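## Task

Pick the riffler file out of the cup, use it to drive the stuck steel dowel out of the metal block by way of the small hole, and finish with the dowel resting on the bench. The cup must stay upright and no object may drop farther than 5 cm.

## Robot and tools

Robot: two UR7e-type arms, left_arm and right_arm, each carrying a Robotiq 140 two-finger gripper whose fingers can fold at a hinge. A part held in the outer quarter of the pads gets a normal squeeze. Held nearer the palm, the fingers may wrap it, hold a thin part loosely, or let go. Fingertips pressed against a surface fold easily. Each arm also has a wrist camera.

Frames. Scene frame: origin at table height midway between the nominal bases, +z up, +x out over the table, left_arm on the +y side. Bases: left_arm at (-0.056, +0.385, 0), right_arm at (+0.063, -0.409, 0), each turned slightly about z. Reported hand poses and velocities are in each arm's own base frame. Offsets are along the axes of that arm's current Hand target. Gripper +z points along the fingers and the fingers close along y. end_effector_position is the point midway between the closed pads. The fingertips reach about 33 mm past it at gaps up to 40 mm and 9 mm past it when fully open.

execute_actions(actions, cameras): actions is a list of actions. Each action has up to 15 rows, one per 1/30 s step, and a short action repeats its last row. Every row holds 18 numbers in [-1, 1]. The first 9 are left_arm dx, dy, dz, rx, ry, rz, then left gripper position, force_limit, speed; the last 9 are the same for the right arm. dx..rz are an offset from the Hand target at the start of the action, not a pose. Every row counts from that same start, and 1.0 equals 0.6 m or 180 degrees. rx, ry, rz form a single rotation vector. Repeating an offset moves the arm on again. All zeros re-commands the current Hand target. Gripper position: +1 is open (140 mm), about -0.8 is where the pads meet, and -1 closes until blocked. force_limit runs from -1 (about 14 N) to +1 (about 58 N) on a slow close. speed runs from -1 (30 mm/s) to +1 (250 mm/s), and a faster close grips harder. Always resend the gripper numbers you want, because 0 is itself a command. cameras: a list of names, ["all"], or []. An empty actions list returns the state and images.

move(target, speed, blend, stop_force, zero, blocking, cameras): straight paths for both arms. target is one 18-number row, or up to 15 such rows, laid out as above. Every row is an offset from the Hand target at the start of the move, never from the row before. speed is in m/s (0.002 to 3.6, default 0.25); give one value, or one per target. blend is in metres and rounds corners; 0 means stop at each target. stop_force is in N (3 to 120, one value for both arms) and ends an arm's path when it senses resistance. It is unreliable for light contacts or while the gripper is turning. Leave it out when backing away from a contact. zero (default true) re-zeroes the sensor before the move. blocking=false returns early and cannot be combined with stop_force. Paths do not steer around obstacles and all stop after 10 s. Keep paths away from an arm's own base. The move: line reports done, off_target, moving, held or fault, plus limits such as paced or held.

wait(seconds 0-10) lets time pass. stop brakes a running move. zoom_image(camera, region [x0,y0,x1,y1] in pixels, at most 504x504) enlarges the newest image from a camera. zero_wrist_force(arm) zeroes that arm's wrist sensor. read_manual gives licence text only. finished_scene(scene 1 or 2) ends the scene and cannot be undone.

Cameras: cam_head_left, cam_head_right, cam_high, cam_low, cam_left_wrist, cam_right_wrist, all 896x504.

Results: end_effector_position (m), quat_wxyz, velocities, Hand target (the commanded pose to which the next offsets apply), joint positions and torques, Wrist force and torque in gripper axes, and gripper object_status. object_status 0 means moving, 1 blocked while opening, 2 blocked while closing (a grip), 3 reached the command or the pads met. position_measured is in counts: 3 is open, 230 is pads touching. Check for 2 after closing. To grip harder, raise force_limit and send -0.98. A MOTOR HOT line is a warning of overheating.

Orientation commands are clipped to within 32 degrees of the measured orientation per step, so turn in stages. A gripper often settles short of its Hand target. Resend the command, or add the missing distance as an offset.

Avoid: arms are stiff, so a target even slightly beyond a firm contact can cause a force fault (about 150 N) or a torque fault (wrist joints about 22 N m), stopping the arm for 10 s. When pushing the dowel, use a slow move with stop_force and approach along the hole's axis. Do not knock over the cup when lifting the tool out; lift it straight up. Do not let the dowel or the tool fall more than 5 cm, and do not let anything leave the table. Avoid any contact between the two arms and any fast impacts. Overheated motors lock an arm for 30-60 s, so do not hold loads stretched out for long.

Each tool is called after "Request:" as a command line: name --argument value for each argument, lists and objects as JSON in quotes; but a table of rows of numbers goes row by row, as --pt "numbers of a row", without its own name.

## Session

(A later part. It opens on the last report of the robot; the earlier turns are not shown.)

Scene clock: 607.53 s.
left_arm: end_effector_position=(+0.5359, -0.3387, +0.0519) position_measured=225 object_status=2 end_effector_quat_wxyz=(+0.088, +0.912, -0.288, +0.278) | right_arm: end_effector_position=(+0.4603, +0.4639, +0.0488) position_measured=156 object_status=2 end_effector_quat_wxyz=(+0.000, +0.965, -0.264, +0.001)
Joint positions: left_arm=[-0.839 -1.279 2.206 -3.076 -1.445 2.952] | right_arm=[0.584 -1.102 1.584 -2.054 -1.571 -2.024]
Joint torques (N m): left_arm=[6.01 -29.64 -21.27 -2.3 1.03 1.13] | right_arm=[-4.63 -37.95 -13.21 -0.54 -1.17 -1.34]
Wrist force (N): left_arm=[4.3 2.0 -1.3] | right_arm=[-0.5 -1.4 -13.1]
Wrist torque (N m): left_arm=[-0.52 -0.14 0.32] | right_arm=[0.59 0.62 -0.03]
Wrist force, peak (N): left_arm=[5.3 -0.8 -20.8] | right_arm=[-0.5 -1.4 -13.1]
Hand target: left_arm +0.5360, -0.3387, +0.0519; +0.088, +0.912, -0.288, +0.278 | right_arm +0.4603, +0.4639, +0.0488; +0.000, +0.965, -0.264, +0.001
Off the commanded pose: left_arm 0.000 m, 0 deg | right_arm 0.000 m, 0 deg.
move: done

Request:
move --target '[0, 0, 0, 0, 0, 0, -0.5, 1, -1, 0, 0, 0, 0, 0, 0, -1, 1, -1]' --cameras '["cam_left_wrist", "cam_low"]'

Request:
zoom_image --camera "cam_low" --region '[460, 220, 550, 290]'

Scene clock: 611.30 s.
left_arm: end_effector_position=(+0.5360, -0.3387, +0.0519) position_measured=192 object_status=0 end_effector_quat_wxyz=(+0.088, +0.912, -0.288, +0.278) | right_arm: end_effector_position=(+0.4603, +0.4639, +0.0488) position_measured=156 object_status=2 end_effector_quat_wxyz=(+0.000, +0.965, -0.264, +0.001)
Joint positions: left_arm=[-0.839 -1.278 2.206 -3.077 -1.445 2.952] | right_arm=[0.584 -1.102 1.584 -2.054 -1.571 -2.024]
Joint torques (N m): left_arm=[2.06 -21.49 -20.38 -0.99 -1.1 1.21] | right_arm=[-6.02 -32.6 -13.03 -0.62 -0.85 -1.33]
Wrist force (N): left_arm=[-2.5 -0.2 -1.6] | right_arm=[4.0 -1.2 -12.3]
Wrist torque (N m): left_arm=[-0.04 0.49 0.00] | right_arm=[0.29 -0.61 0.19]
Wrist force, peak (N): left_arm=[2.9 -0.4 -4.9] | right_arm=[0.4 -1.4 -13.3]
Hand target: left_arm +0.5360, -0.3387, +0.0519; +0.088, +0.912, -0.288, +0.278 | right_arm +0.4603, +0.4639, +0.0488; +0.000, +0.965, -0.264, +0.001
Off the commanded pose: left_arm 0.000 m, 0 deg | right_arm 0.000 m, 0 deg.
move: done
camera_calibration:
cam_left_wrist: T_world_to_cam=[[-0.574847, -0.818198, -0.0101516, 0.042321], [-0.78954, 0.557886, -0.255716, 0.631429], [0.21489, -0.138983, -0.966699, 0.0320085], [0, 0, 0, 1]] pos_world=[0.515988, -0.31319, 0.192839]
Images, in order (width x height): cam_low 896x504, cam_left_wrist 896x504.

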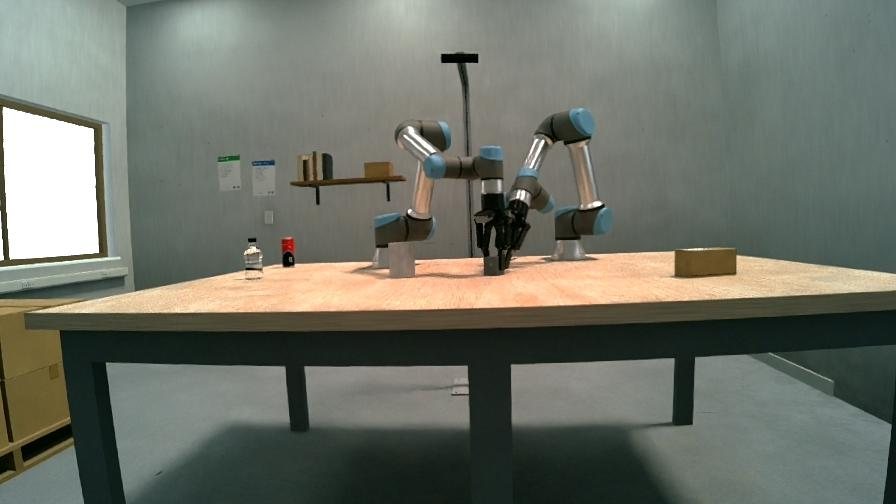

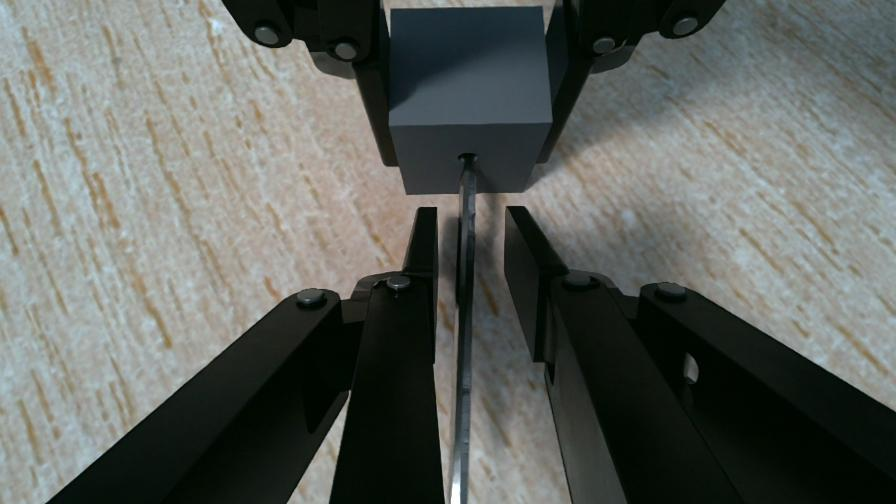

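Scaled by 5.600 from the camera's 896x504 image, which has a finer 1280x720 frame.

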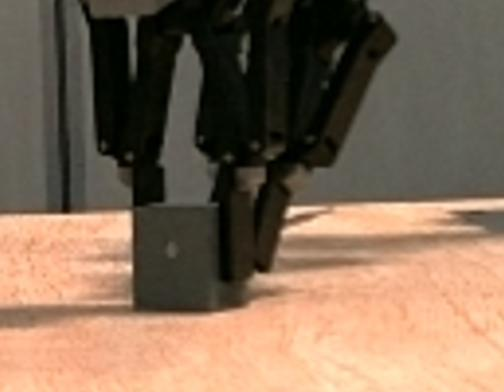

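Request:
zoom_image --camera "cam_left_wrist" --region '[370, 140, 570, 504]'

Request:
zoom_image --camera "cam_low" --region '[485, 240, 535, 280]'

Scaled by 1.385 from the camera's 896x504 image, which has a finer 1280x720 frame.

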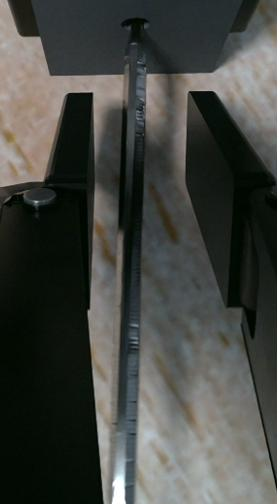

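Scaled by 10.080 from the camera's 896x504 image, which has a finer 1280x720 frame.

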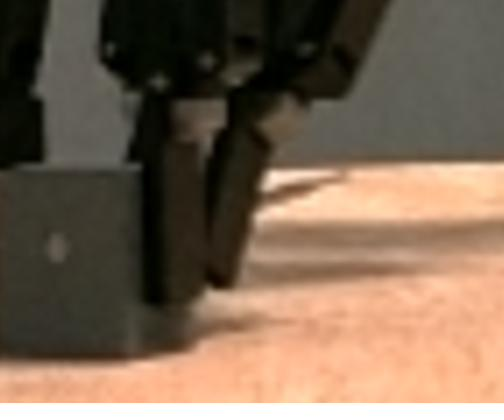

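Request:
move --target '[-0.0337, -0.0025, -0.0396, 0, 0, 0, -0.5, 1, -1, 0, 0, 0, 0, 0, 0, -1, 1, -1]' --speed 0.05 --cameras '["cam_left_wrist"]'

Scene clock: 633.50 s.
left_arm: end_effector_position=(+0.5122, -0.3203, +0.0604) position_measured=192 object_status=3 end_effector_quat_wxyz=(+0.088, +0.912, -0.288, +0.278) end_effector_velocity=(+0.001, -0.002, +0.000) end_effector_angular_velocity=(+0.000, +0.000, -0.001) | right_arm: end_effector_position=(+0.4603, +0.4639, +0.0488) position_measured=156 object_status=2 end_effector_quat_wxyz=(+0.000, +0.965, -0.264, +0.001)
Joint positions: left_arm=[-0.852 -1.356 2.282 -3.074 -1.438 2.941] | right_arm=[0.584 -1.102 1.584 -2.054 -1.571 -2.024]
Joint velocities: left_arm=[-0.001 0.004 -0.005 0 0 0] | right_arm=[within noise]
Joint torques (N m): left_arm=[3 -17.01 -24.9 -2.04 0.7 0.6] | right_arm=[-5.63 -29.25 -12.61 -0.75 -1.08 -1.06]
Wrist force (N): left_arm=[-2.5 -0.1 -1.5] | right_arm=[3.5 0.0 -13.1]
Wrist torque (N m): left_arm=[-0.04 0.49 0.10] | right_arm=[0.29 -0.59 0.13]
Wrist force, peak (N): left_arm=[-3.1 -0.3 -2.0] | right_arm=[3.7 0.0 -13.4]
Hand target: left_arm +0.5122, -0.3203, +0.0604; +0.088, +0.912, -0.288, +0.278 | right_arm +0.4603, +0.4639, +0.0488; +0.000, +0.965, -0.264, +0.001
Off the commanded pose: left_arm 0.000 m, 0 deg | right_arm 0.000 m, 0 deg.
move: done
camera_calibration:
cam_left_wrist: T_world_to_cam=[[-0.574844, -0.8182, -0.0101752, 0.0438647], [-0.789568, 0.557906, -0.255586, 0.604484], [0.214797, -0.138888, -0.966733, 0.0479915], [0, 0, 0, 1]] pos_world=[0.492188, -0.29469, 0.201339]
Images, in order (width x height): cam_left_wrist 896x504.

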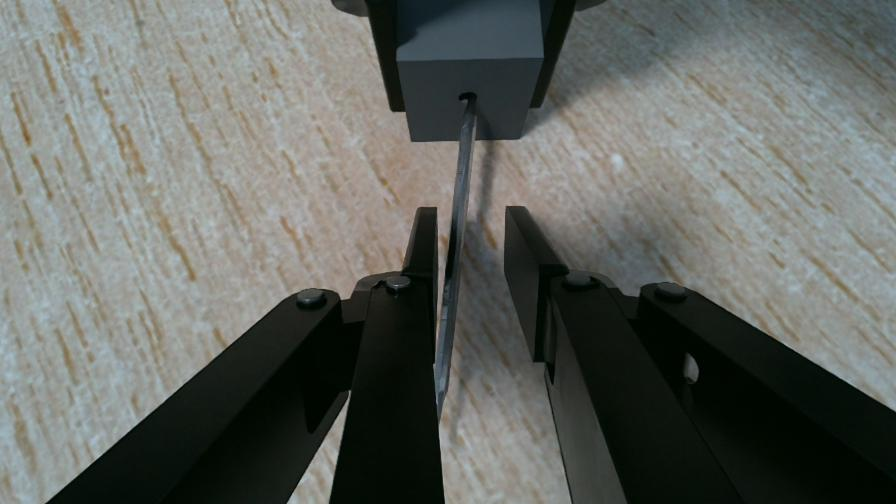

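Request:
move --target '[0, -0.0032, 0, 0, 0, 0, -0.5, 1, -1, 0, 0, 0, 0, 0, 0, -1, 1, -1]' --speed 0.05

Request:
move --target '[0, 0, 0, 0, 0, 0, -1, 1, 1, 0, 0, 0, 0, 0, 0, -1, 1, -1]' --cameras '["cam_left_wrist", "cam_low"]'

Request:
zoom_image --camera "cam_low" --region '[480, 230, 540, 280]'

Scene clock: 640.03 s.
left_arm: end_effector_position=(+0.5134, -0.3187, +0.0604) position_measured=192 object_status=3 end_effector_quat_wxyz=(+0.088, +0.912, -0.288, +0.278) | right_arm: end_effector_position=(+0.4603, +0.4639, +0.0488) position_measured=156 object_status=2 end_effector_quat_wxyz=(+0.000, +0.965, -0.264, +0.001)
Joint positions: left_arm=[-0.847 -1.355 2.281 -3.074 -1.44 2.945] | right_arm=[0.584 -1.102 1.584 -2.054 -1.571 -2.024]
Joint torques (N m): left_arm=[4.15 -18.19 -23.62 -6.19 -0.55 0.33] | right_arm=[-5.48 -29.04 -13.59 -0.97 -1.02 -1.2]
Wrist force (N): left_arm=[-2.5 -0.1 -1.5] | right_arm=[3.0 0.0 -13.0]
Wrist torque (N m): left_arm=[-0.03 0.49 0.11] | right_arm=[0.22 -0.53 0.12]
Wrist force, peak (N): left_arm=[-2.7 -0.3 -1.7] | right_arm=[3.3 0.1 -13.4]
Hand target: left_arm +0.5133, -0.3187, +0.0604; +0.088, +0.912, -0.288, +0.278 | right_arm +0.4603, +0.4639, +0.0488; +0.000, +0.965, -0.264, +0.001
Off the commanded pose: left_arm 0.000 m, 0 deg | right_arm 0.000 m, 0 deg.
move: done

Scene clock: 640.53 s.
left_arm: end_effector_position=(+0.5134, -0.3187, +0.0604) position_measured=230 object_status=3 end_effector_quat_wxyz=(+0.088, +0.912, -0.288, +0.278) | right_arm: end_effector_position=(+0.4603, +0.4639, +0.0488) position_measured=156 object_status=2 end_effector_quat_wxyz=(+0.000, +0.965, -0.264, +0.001)
Joint positions: left_arm=[-0.847 -1.355 2.281 -3.074 -1.44 2.945] | right_arm=[0.584 -1.102 1.584 -2.054 -1.571 -2.024]
Joint torques (N m): left_arm=[-6.38 -18.33 -23.04 -5.2 0.98 -1.03] | right_arm=[-6.71 -27.97 -12.97 -0.93 -1.06 -1.17]
Wrist force (N): left_arm=[-1.9 0.0 -1.6] | right_arm=[3.1 0.1 -13.3]
Wrist torque (N m): left_arm=[-0.13 0.49 0.26] | right_arm=[0.25 -0.54 -0.01]
Wrist force, peak (N): left_arm=[-2.7 -0.1 -1.5] | right_arm=[3.2 0.1 -13.4]
Hand target: left_arm +0.5133, -0.3187, +0.0604; +0.088, +0.912, -0.288, +0.278 | right_arm +0.4603, +0.4639, +0.0488; +0.000, +0.965, -0.264, +0.001
Off the commanded pose: left_arm 0.000 m, 0 deg | right_arm 0.000 m, 0 deg.
move: done
camera_calibration:
cam_left_wrist: T_world_to_cam=[[-0.574737, -0.818275, -0.0101162, 0.0457773], [-0.78962, 0.557772, -0.255716, 0.604552], [0.214889, -0.138982, -0.966699, 0.0478763], [0, 0, 0, 1]] pos_world=[0.493388, -0.29309, 0.201339]
Images, in order (width x height): cam_low 896x504, cam_left_wrist 896x504.

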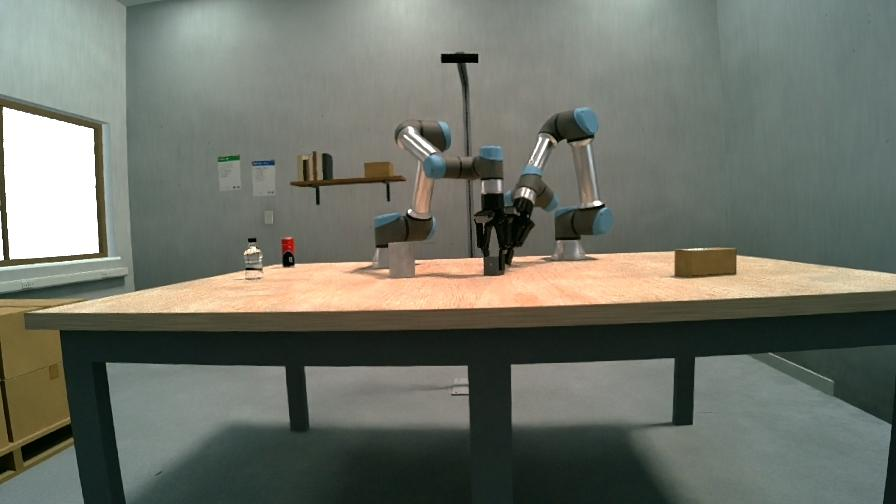

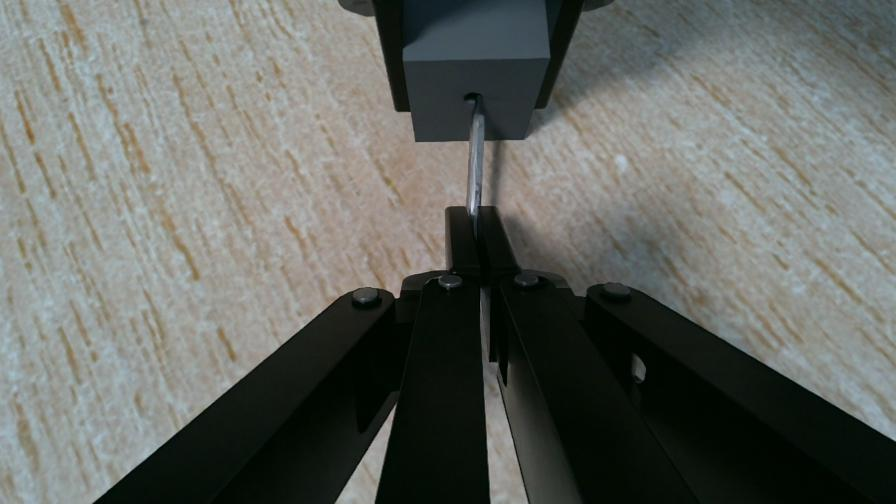

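Scaled by 8.400 from the camera's 896x504 image, which has a finer 1280x720 frame.

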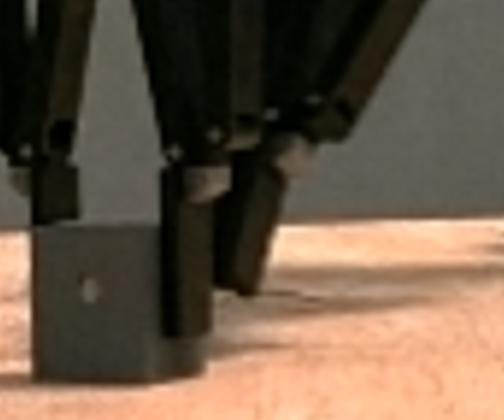

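Request:
move --pt "0 0 0 0 0 0 -0.5 1 -1 0 0 0 0 0 0 -1 1 -1" --pt "0.012 0 -0.018 0 0 0 -0.5 1 -1 0 0 0 0 0 0 -1 1 -1" --speed 0.05 --cameras '["cam_left_wrist", "cam_low"]'

Request:
zoom_image --camera "cam_low" --region '[480, 230, 540, 280]'

Scene clock: 647.60 s.
left_arm: end_effector_position=(+0.5133, -0.3187, +0.0735) position_measured=192 object_status=3 end_effector_quat_wxyz=(+0.088, +0.912, -0.288, +0.278) end_effector_velocity=(+0.001, -0.001, +0.000) end_effector_angular_velocity=(-0.003, -0.003, -0.001) | right_arm: end_effector_position=(+0.4603, +0.4639, +0.0488) position_measured=156 object_status=2 end_effector_quat_wxyz=(+0.000, +0.965, -0.264, +0.001)
Joint positions: left_arm=[-0.847 -1.387 2.27 -3.031 -1.44 2.945] | right_arm=[0.584 -1.102 1.584 -2.054 -1.571 -2.024]
Joint velocities: left_arm=[-0.001 0.003 0 -0.008 0 0] | right_arm=[within noise]
Joint torques (N m): left_arm=[-8.9 -16.38 -12.25 -6.18 -0.79 -1.2] | right_arm=[-5.14 -29.19 -13.97 -0.83 -1.25 -0.72]
Wrist force (N): left_arm=[-2.5 -0.3 -1.1] | right_arm=[2.5 1.4 -14.0]
Wrist torque (N m): left_arm=[-0.06 0.48 0.11] | right_arm=[0.22 -0.56 0.10]
Wrist force, peak (N): left_arm=[-3.1 -0.1 -1.0] | right_arm=[3.0 1.2 -14.3]
Hand target: left_arm +0.5133, -0.3187, +0.0734; +0.088, +0.912, -0.288, +0.278 | right_arm +0.4603, +0.4639, +0.0488; +0.000, +0.965, -0.264, +0.001
Off the commanded pose: left_arm 0.000 m, 0 deg | right_arm 0.000 m, 0 deg.
move: done
camera_calibration:
cam_left_wrist: T_world_to_cam=[[-0.574848, -0.818197, -0.0101517, 0.0459946], [-0.789539, 0.557886, -0.255716, 0.607895], [0.21489, -0.138983, -0.966699, 0.0605393], [0, 0, 0, 1]] pos_world=[0.493388, -0.29309, 0.214439]
Images, in order (width x height): cam_low 896x504, cam_left_wrist 896x504.

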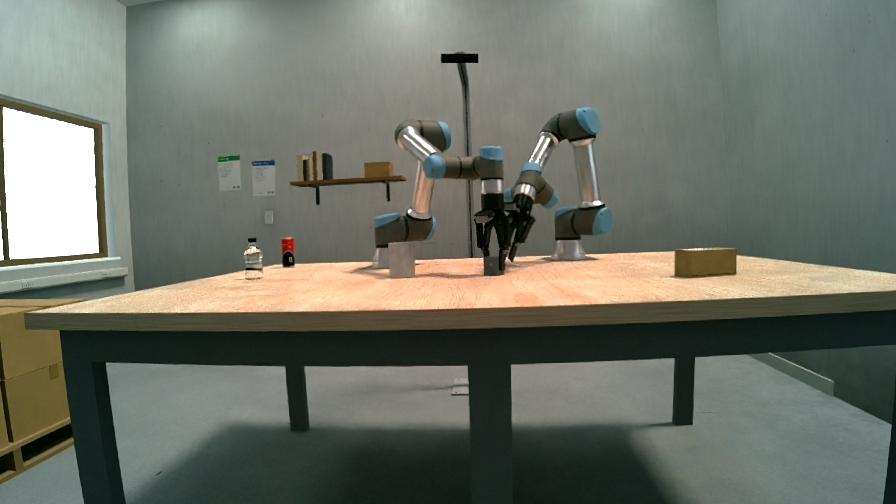

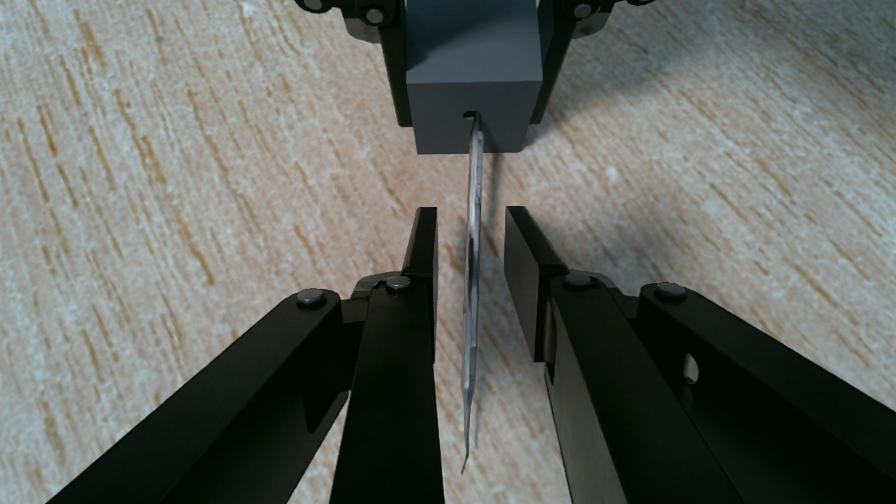

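Scaled by 8.400 from the camera's 896x504 image, which has a finer 1280x720 frame.

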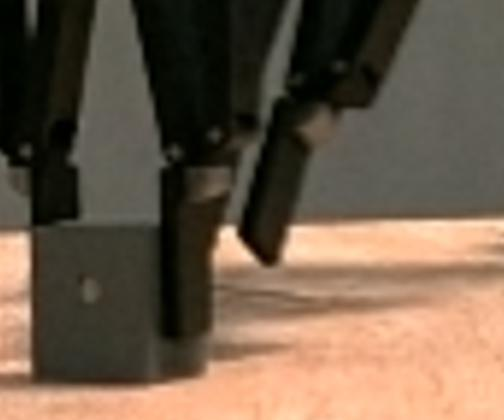

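Request:
move --target '[-0.0269, 0.0005, 0.0402, 0, 0, 0, -0.5, 1, -1, 0, 0, 0, 0, 0, 0, -1, 1, -1]' --speed 0.06

Request:
move --target '[0, 0, 0, 0, 0, 0, -1, 1, 1, 0, 0, 0, 0, 0, 0, -1, 1, -1]' --cameras '["cam_left_wrist", "cam_low"]'

Request:
zoom_image --camera "cam_low" --region '[480, 230, 540, 280]'

Scene clock: 655.47 s.
left_arm: end_effector_position=(+0.5131, -0.3189, +0.0442) position_measured=192 object_status=3 end_effector_quat_wxyz=(+0.088, +0.912, -0.288, +0.278) | right_arm: end_effector_position=(+0.4602, +0.4639, +0.0488) position_measured=156 object_status=2 end_effector_quat_wxyz=(+0.000, +0.965, -0.264, +0.001)
Joint positions: left_arm=[-0.848 -1.315 2.293 -3.127 -1.44 2.944] | right_arm=[0.584 -1.102 1.584 -2.054 -1.571 -2.024]
Joint torques (N m): left_arm=[-9.8 -38.86 -24.29 -0.93 1.96 -0.19] | right_arm=[-6.36 -29.18 -13.1 -3.85 -1.3 -1]
Wrist force (N): left_arm=[-2.4 -0.2 -1.4] | right_arm=[1.5 2.1 -12.8]
Wrist torque (N m): left_arm=[-0.07 0.47 0.11] | right_arm=[0.19 -0.38 0.11]
Wrist force, peak (N): left_arm=[-2.7 -0.2 -1.6] | right_arm=[1.9 3.1 -15.9]
Hand target: left_arm +0.5132, -0.3189, +0.0443; +0.088, +0.912, -0.288, +0.278 | right_arm +0.4603, +0.4639, +0.0488; +0.000, +0.965, -0.264, +0.001
Off the commanded pose: left_arm 0.000 m, 0 deg | right_arm 0.000 m, 0 deg.
move: done

Scene clock: 655.97 s.
left_arm: end_effector_position=(+0.5132, -0.3189, +0.0443) position_measured=229 object_status=2 end_effector_quat_wxyz=(+0.088, +0.912, -0.288, +0.278) | right_arm: end_effector_position=(+0.4603, +0.4639, +0.0488) position_measured=156 object_status=2 end_effector_quat_wxyz=(+0.000, +0.965, -0.264, +0.001)
Joint positions: left_arm=[-0.848 -1.315 2.293 -3.127 -1.44 2.944] | right_arm=[0.584 -1.102 1.584 -2.054 -1.571 -2.024]
Joint torques (N m): left_arm=[-2.8 -38.4 -24.85 -2.78 1.52 1.13] | right_arm=[-6.13 -31.91 -12 -1.53 -1.32 -1.02]
Wrist force (N): left_arm=[-5.2 5.8 -3.0] | right_arm=[4.3 -3.4 -8.7]
Wrist torque (N m): left_arm=[-0.26 0.53 0.53] | right_arm=[0.11 -0.44 0.12]
Wrist force, peak (N): left_arm=[-5.2 5.8 -3.0] | right_arm=[1.4 2.0 -12.5]
Hand target: left_arm +0.5132, -0.3189, +0.0443; +0.088, +0.912, -0.288, +0.278 | right_arm +0.4603, +0.4639, +0.0488; +0.000, +0.965, -0.264, +0.001
Off the commanded pose: left_arm 0.000 m, 0 deg | right_arm 0.000 m, 0 deg.
move: done
camera_calibration:
cam_left_wrist: T_world_to_cam=[[-0.574844, -0.8182, -0.0101752, 0.0453394], [-0.789568, 0.557906, -0.255586, 0.600433], [0.214797, -0.138888, -0.966733, 0.0323928], [0, 0, 0, 1]] pos_world=[0.493188, -0.29339, 0.185239]
Images, in order (width x height): cam_low 896x504, cam_left_wrist 896x504.

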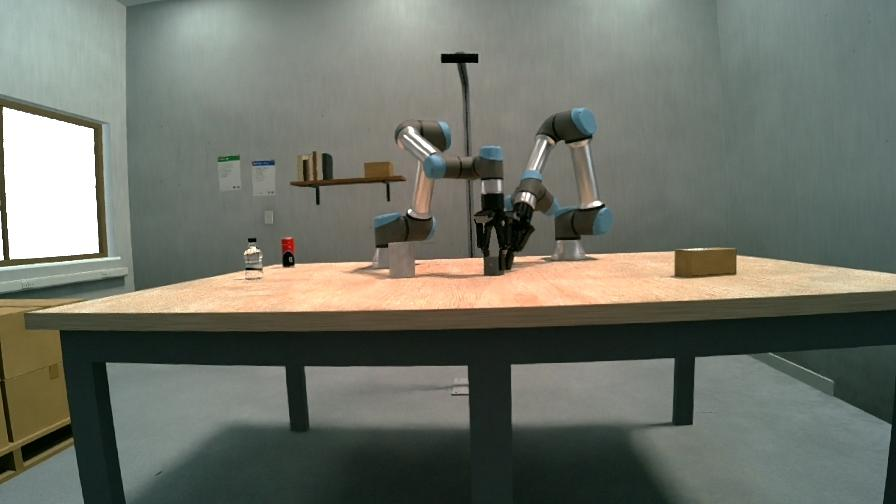

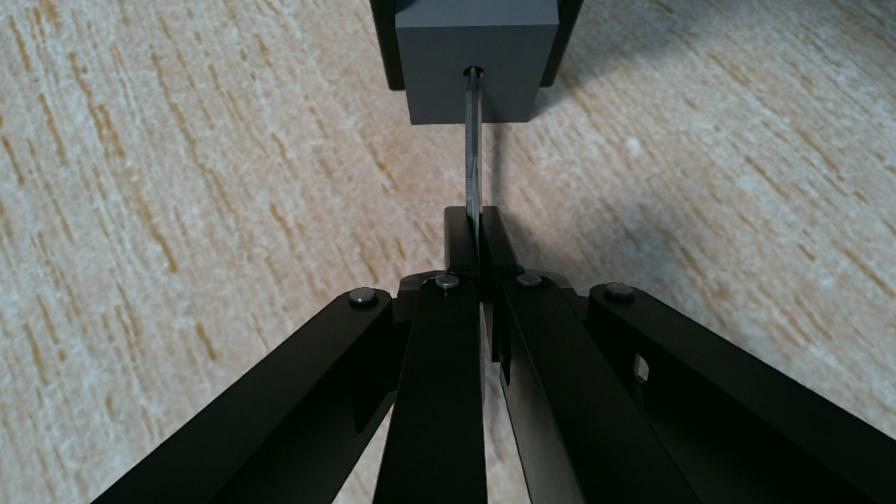

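Scaled by 8.400 from the camera's 896x504 image, which has a finer 1280x720 frame.

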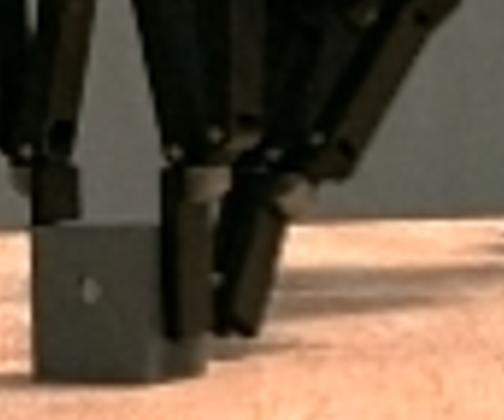

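Request:
move --target '[0.0136, 0, -0.0138, 0, -0.0472, 0, -1, 1, 1, 0, 0, 0, 0, 0, 0, -1, 1, -1]' --speed 0.04 --cameras '["cam_left_wrist", "cam_low"]'

Request:
zoom_image --camera "cam_low" --region '[480, 230, 540, 280]'

Scene clock: 661.07 s.
left_arm: end_effector_position=(+0.5150, -0.3202, +0.0558) position_measured=229 object_status=2 end_effector_quat_wxyz=(+0.066, +0.930, -0.294, +0.209) | right_arm: end_effector_position=(+0.4603, +0.4639, +0.0488) position_measured=156 object_status=2 end_effector_quat_wxyz=(+0.000, +0.965, -0.264, +0.001)
Joint positions: left_arm=[-0.826 -1.353 2.157 -2.809 -1.48 2.948] | right_arm=[0.584 -1.102 1.584 -2.054 -1.571 -2.024]
Joint torques (N m): left_arm=[5.77 -35.07 -17.82 -8.98 4.89 0.82] | right_arm=[-5.08 -47.3 -12.35 0.4 -1.08 -1.1]
Wrist force (N): left_arm=[-13.4 7.5 1.9] | right_arm=[9.2 -6.0 -11.1]
Wrist torque (N m): left_arm=[-0.35 1.10 0.66] | right_arm=[0.13 -1.44 0.08]
Wrist force, peak (N): left_arm=[-13.4 7.5 1.9] | right_arm=[9.2 -6.0 -11.1]
Hand target: left_arm +0.5149, -0.3202, +0.0558; +0.066, +0.930, -0.294, +0.209 | right_arm +0.4603, +0.4639, +0.0488; +0.000, +0.965, -0.264, +0.001
Off the commanded pose: left_arm 0.000 m, 0 deg | right_arm 0.000 m, 0 deg.
move: done
camera_calibration:
cam_left_wrist: T_world_to_cam=[[-0.576007, -0.817385, -0.00985201, 0.0462841], [-0.811831, 0.57342, -0.110093, 0.613824], [0.0956375, -0.055416, -0.993873, 0.132536], [0, 0, 0, 1]] pos_world=[0.512306, -0.306802, 0.199758]
Images, in order (width x height): cam_low 896x504, cam_left_wrist 896x504.

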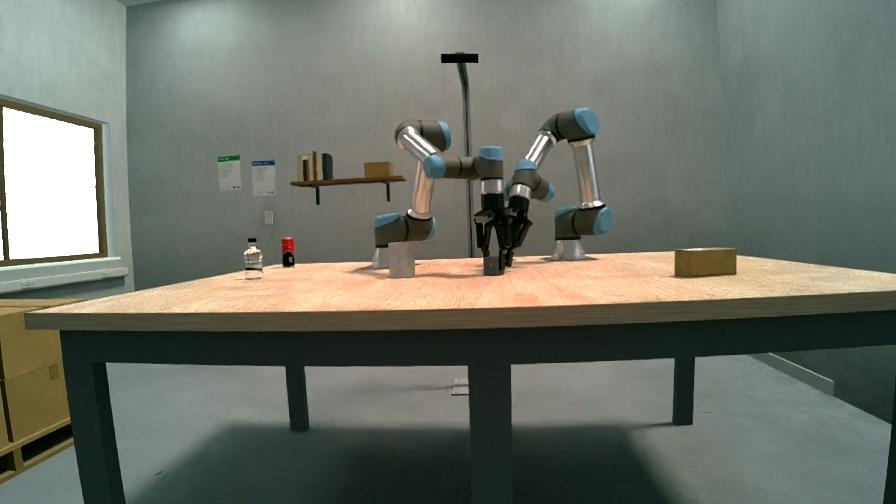

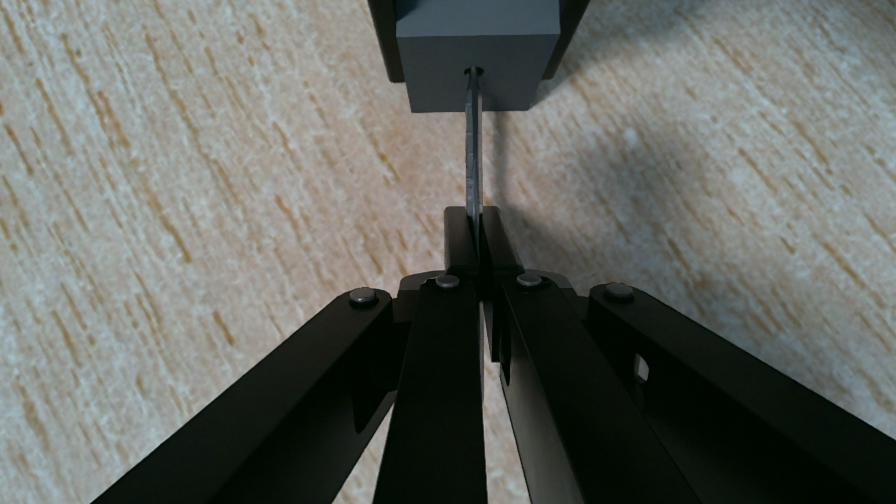

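Scaled by 8.400 from the camera's 896x504 image, which has a finer 1280x720 frame.

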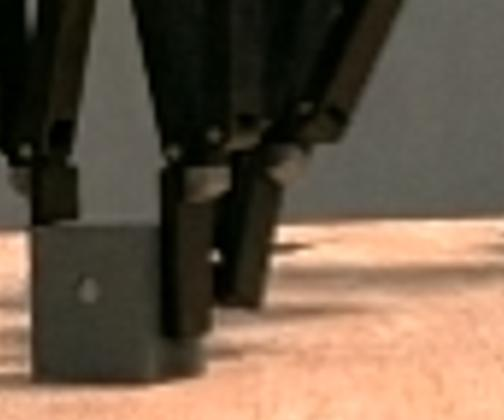

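Request:
move --target '[0, 0.0018, 0, 0, 0, 0, -1, 1, 1, 0, 0, 0, 0, 0, 0, -1, 1, -1]' --speed 0.02

Request:
move --target '[0.0482, 0, 0.0228, 0, 0, 0, -1, 1, 1, 0, 0, 0, 0, 0, 0, -1, 1, -1]' --speed 0.01 --stop_force 50 --cameras '["cam_left_wrist", "cam_right_wrist", "cam_low"]'

Request:
zoom_image --camera "cam_low" --region '[480, 230, 540, 280]'

Scene clock: 667.07 s.
left_arm: end_effector_position=(+0.5143, -0.3210, +0.0558) position_measured=229 object_status=2 end_effector_quat_wxyz=(+0.066, +0.930, -0.294, +0.209) | right_arm: end_effector_position=(+0.4603, +0.4639, +0.0488) position_measured=156 object_status=2 end_effector_quat_wxyz=(+0.000, +0.965, -0.264, +0.001)
Joint positions: left_arm=[-0.828 -1.354 2.158 -2.808 -1.478 2.945] | right_arm=[0.584 -1.102 1.584 -2.054 -1.571 -2.024]
Joint torques (N m): left_arm=[-10.89 -43.89 -17.82 -2.83 1.73 -0.64] | right_arm=[-2.39 -39.84 -11.69 0.15 -1.09 -1.04]
Wrist force (N): left_arm=[-11.3 -0.4 2.7] | right_arm=[6.7 -2.0 -13.5]
Wrist torque (N m): left_arm=[-0.13 1.08 0.19] | right_arm=[0.32 -1.23 -0.11]
Wrist force, peak (N): left_arm=[-13.5 7.5 1.9] | right_arm=[8.9 -6.3 -11.1]
Hand target: left_arm +0.5143, -0.3210, +0.0558; +0.066, +0.930, -0.294, +0.209 | right_arm +0.4603, +0.4639, +0.0488; +0.000, +0.965, -0.264, +0.001
Off the commanded pose: left_arm 0.000 m, 0 deg | right_arm 0.000 m, 0 deg.
move: done

Scene clock: 668.93 s.
left_arm: end_effector_position=(+0.5217, -0.3262, +0.0557) position_measured=229 object_status=2 end_effector_quat_wxyz=(+0.066, +0.930, -0.294, +0.209) | right_arm: end_effector_position=(+0.4603, +0.4638, +0.0487) position_measured=156 object_status=2 end_effector_quat_wxyz=(+0.000, +0.965, -0.264, +0.001)
Joint positions: left_arm=[-0.824 -1.335 2.133 -2.802 -1.48 2.949] | right_arm=[0.584 -1.102 1.584 -2.054 -1.572 -2.024]
Joint torques (N m): left_arm=[-14.28 -46.64 -34.82 -17.11 3.29 -1.14] | right_arm=[40.2 -45.23 -12.68 3.07 14.12 -0.75]
Wrist force (N): left_arm=[-47.2 -4.8 -19.3] | right_arm=[50.4 5.3 -7.3]
Wrist torque (N m): left_arm=[0.20 1.07 -0.28] | right_arm=[-0.38 -0.33 0.07]
Wrist force, peak (N): left_arm=[-55.0 -4.7 -23.1] | right_arm=[55.4 4.4 -5.4]
Hand target: left_arm +0.5217, -0.3263, +0.0557; +0.066, +0.930, -0.294, +0.209 (not the last commanded pose) | right_arm +0.4603, +0.4639, +0.0488; +0.000, +0.965, -0.264, +0.001
Off the commanded pose: left_arm 0.023 m, 0 deg | right_arm 0.000 m, 0 deg.
move: contact (left_arm)
camera_calibration:
cam_left_wrist: T_world_to_cam=[[-0.576056, -0.817348, -0.0100713, 0.0453769], [-0.811819, 0.573511, -0.109703, 0.622719], [0.0954417, -0.0550191, -0.993913, 0.131688], [0, 0, 0, 1]] pos_world=[0.519106, -0.312802, 0.199658]
cam_right_wrist: T_world_to_cam=[[-0.530024, -0.847936, -0.00890709, 0.653808], [-0.801345, 0.49741, 0.33231, 0.127819], [-0.277347, 0.18327, -0.943128, 0.227929], [0, 0, 0, 1]] pos_world=[0.512176, 0.449036, 0.178314]
Images, in order (width x height): cam_low 896x504, cam_left_wrist 896x504, cam_right_wrist 896x504.

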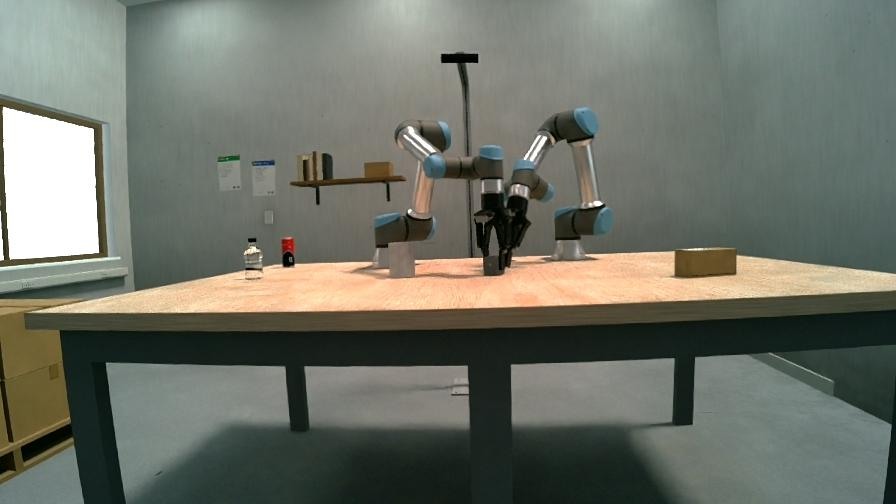

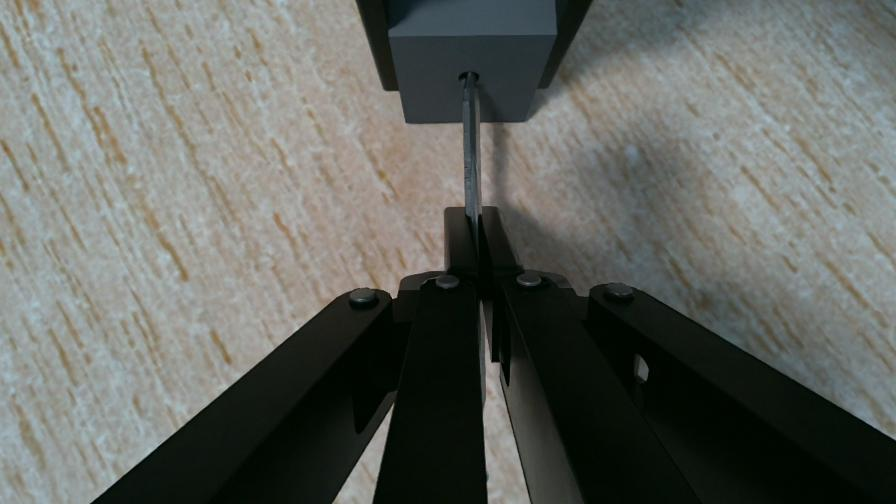

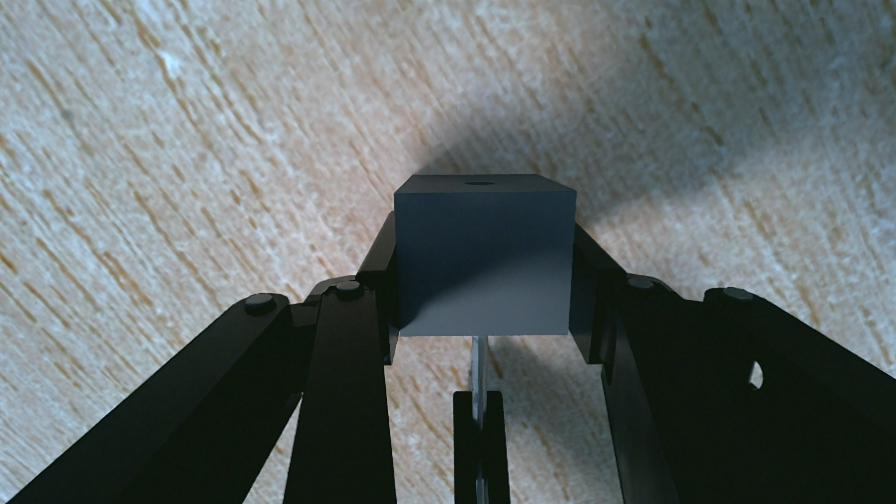

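Scaled by 8.400 from the camera's 896x504 image, which has a finer 1280x720 frame.

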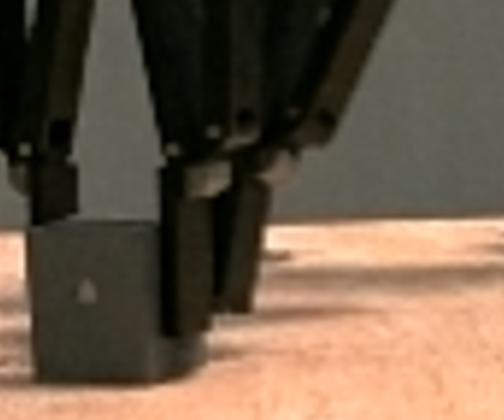

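Request:
zoom_image --camera "cam_left_wrist" --region '[420, 60, 520, 220]'

Request:
zoom_image --camera "cam_right_wrist" --region '[430, 150, 530, 210]'

Scaled by 3.150 from the camera's 896x504 image, which has a finer 1280x720 frame.

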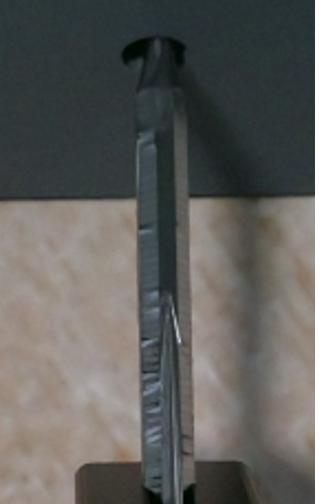

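Scaled by 5.040 from the camera's 896x504 image, which has a finer 1280x720 frame.

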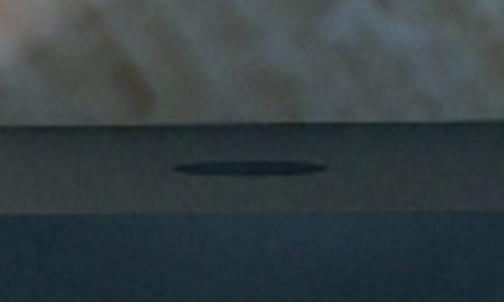

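Request:
move --target '[-0.0106, 0, -0.005, 0, 0, 0, -1, 1, 1, -0.0071, 0, 0.0041, 0, 0.0278, 0, -1, 1, -1]' --speed 0.02 --cameras '["cam_left_wrist", "cam_right_wrist"]'

Scene clock: 725.03 s.
left_arm: end_effector_position=(+0.5160, -0.3222, +0.0557) position_measured=229 object_status=2 end_effector_quat_wxyz=(+0.066, +0.930, -0.294, +0.209) | right_arm: end_effector_position=(+0.4566, +0.4660, +0.0463) position_measured=156 object_status=2 end_effector_quat_wxyz=(+0.011, +0.964, -0.263, +0.043)
Joint positions: left_arm=[-0.828 -1.349 2.152 -2.807 -1.479 2.946] | right_arm=[0.629 -1.108 1.615 -2.114 -1.652 -1.98]
Joint torques (N m): left_arm=[-12.04 -46.76 -22.97 -8.48 1.1 -0.86] | right_arm=[-13.13 -11.45 6.07 1.2 2.21 -0.42]
Wrist force (N): left_arm=[-4.1 -0.3 29.0] | right_arm=[0.3 5.2 -66.7]
Wrist torque (N m): left_arm=[0.37 0.94 -0.06] | right_arm=[-1.28 -0.76 -0.01]
Wrist force, peak (N): left_arm=[-49.7 -5.0 -20.9] | right_arm=[1.0 5.5 -67.4]
Hand target: left_arm +0.5160, -0.3222, +0.0557; +0.066, +0.930, -0.294, +0.209 | right_arm +0.4566, +0.4660, +0.0463; +0.011, +0.964, -0.263, +0.043
Off the commanded pose: left_arm 0.000 m, 0 deg | right_arm 0.000 m, 0 deg.
move: done
camera_calibration:
cam_left_wrist: T_world_to_cam=[[-0.576058, -0.817347, -0.0100233, 0.0452968], [-0.811794, 0.573494, -0.109979, 0.615753], [0.095639, -0.0552172, -0.993883, 0.132293], [0, 0, 0, 1]] pos_world=[0.513306, -0.308802, 0.199658]
cam_right_wrist: T_world_to_cam=[[-0.529331, -0.848341, -0.0112687, 0.653731], [-0.823232, 0.510362, 0.248635, 0.132387], [-0.205176, 0.140887, -0.968532, 0.212177], [0, 0, 0, 1]] pos_world=[0.498559, 0.457129, 0.179951]
Images, in order (width x height): cam_left_wrist 896x504, cam_right_wrist 896x504.

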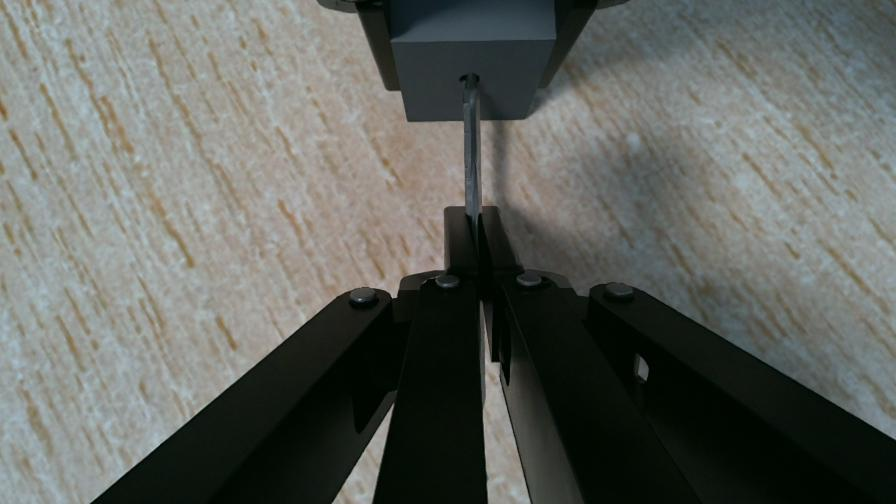

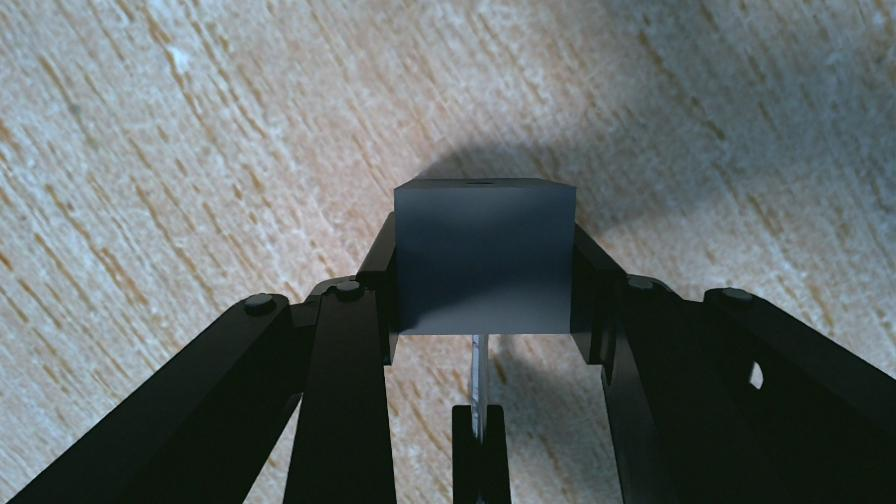

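Request:
move --target '[-0.0014, 0, 0.003, 0, 0, 0, -1, 1, 1, 0, 0, -0.002, 0, 0.008, 0, -1, 1, -1]' --speed 0.02

Scene clock: 729.27 s.
left_arm: end_effector_position=(+0.5160, -0.3223, +0.0537) position_measured=229 object_status=2 end_effector_quat_wxyz=(+0.066, +0.930, -0.294, +0.209) | right_arm: end_effector_position=(+0.4565, +0.4661, +0.0474) position_measured=156 object_status=2 end_effector_quat_wxyz=(+0.015, +0.963, -0.263, +0.055)
Joint positions: left_arm=[-0.827 -1.345 2.154 -2.813 -1.479 2.946] | right_arm=[0.641 -1.111 1.62 -2.125 -1.676 -1.969]
Joint torques (N m): left_arm=[3.36 -25.83 -18.42 -6.68 0.76 1.36] | right_arm=[-3.57 -47.35 -9.99 0.44 2.33 -0.18]
Wrist force (N): left_arm=[-13.6 4.9 2.4] | right_arm=[7.9 -6.3 -8.0]
Wrist torque (N m): left_arm=[0.25 1.77 0.24] | right_arm=[-0.16 -1.11 0.16]
Wrist force, peak (N): left_arm=[-3.4 -0.2 29.3] | right_arm=[-0.7 5.0 -69.7]
Hand target: left_arm +0.5160, -0.3222, +0.0537; +0.066, +0.930, -0.294, +0.209 | right_arm +0.4565, +0.4661, +0.0475; +0.015, +0.963, -0.263, +0.055
Off the commanded pose: left_arm 0.000 m, 0 deg | right_arm 0.000 m, 0 deg.
move: done


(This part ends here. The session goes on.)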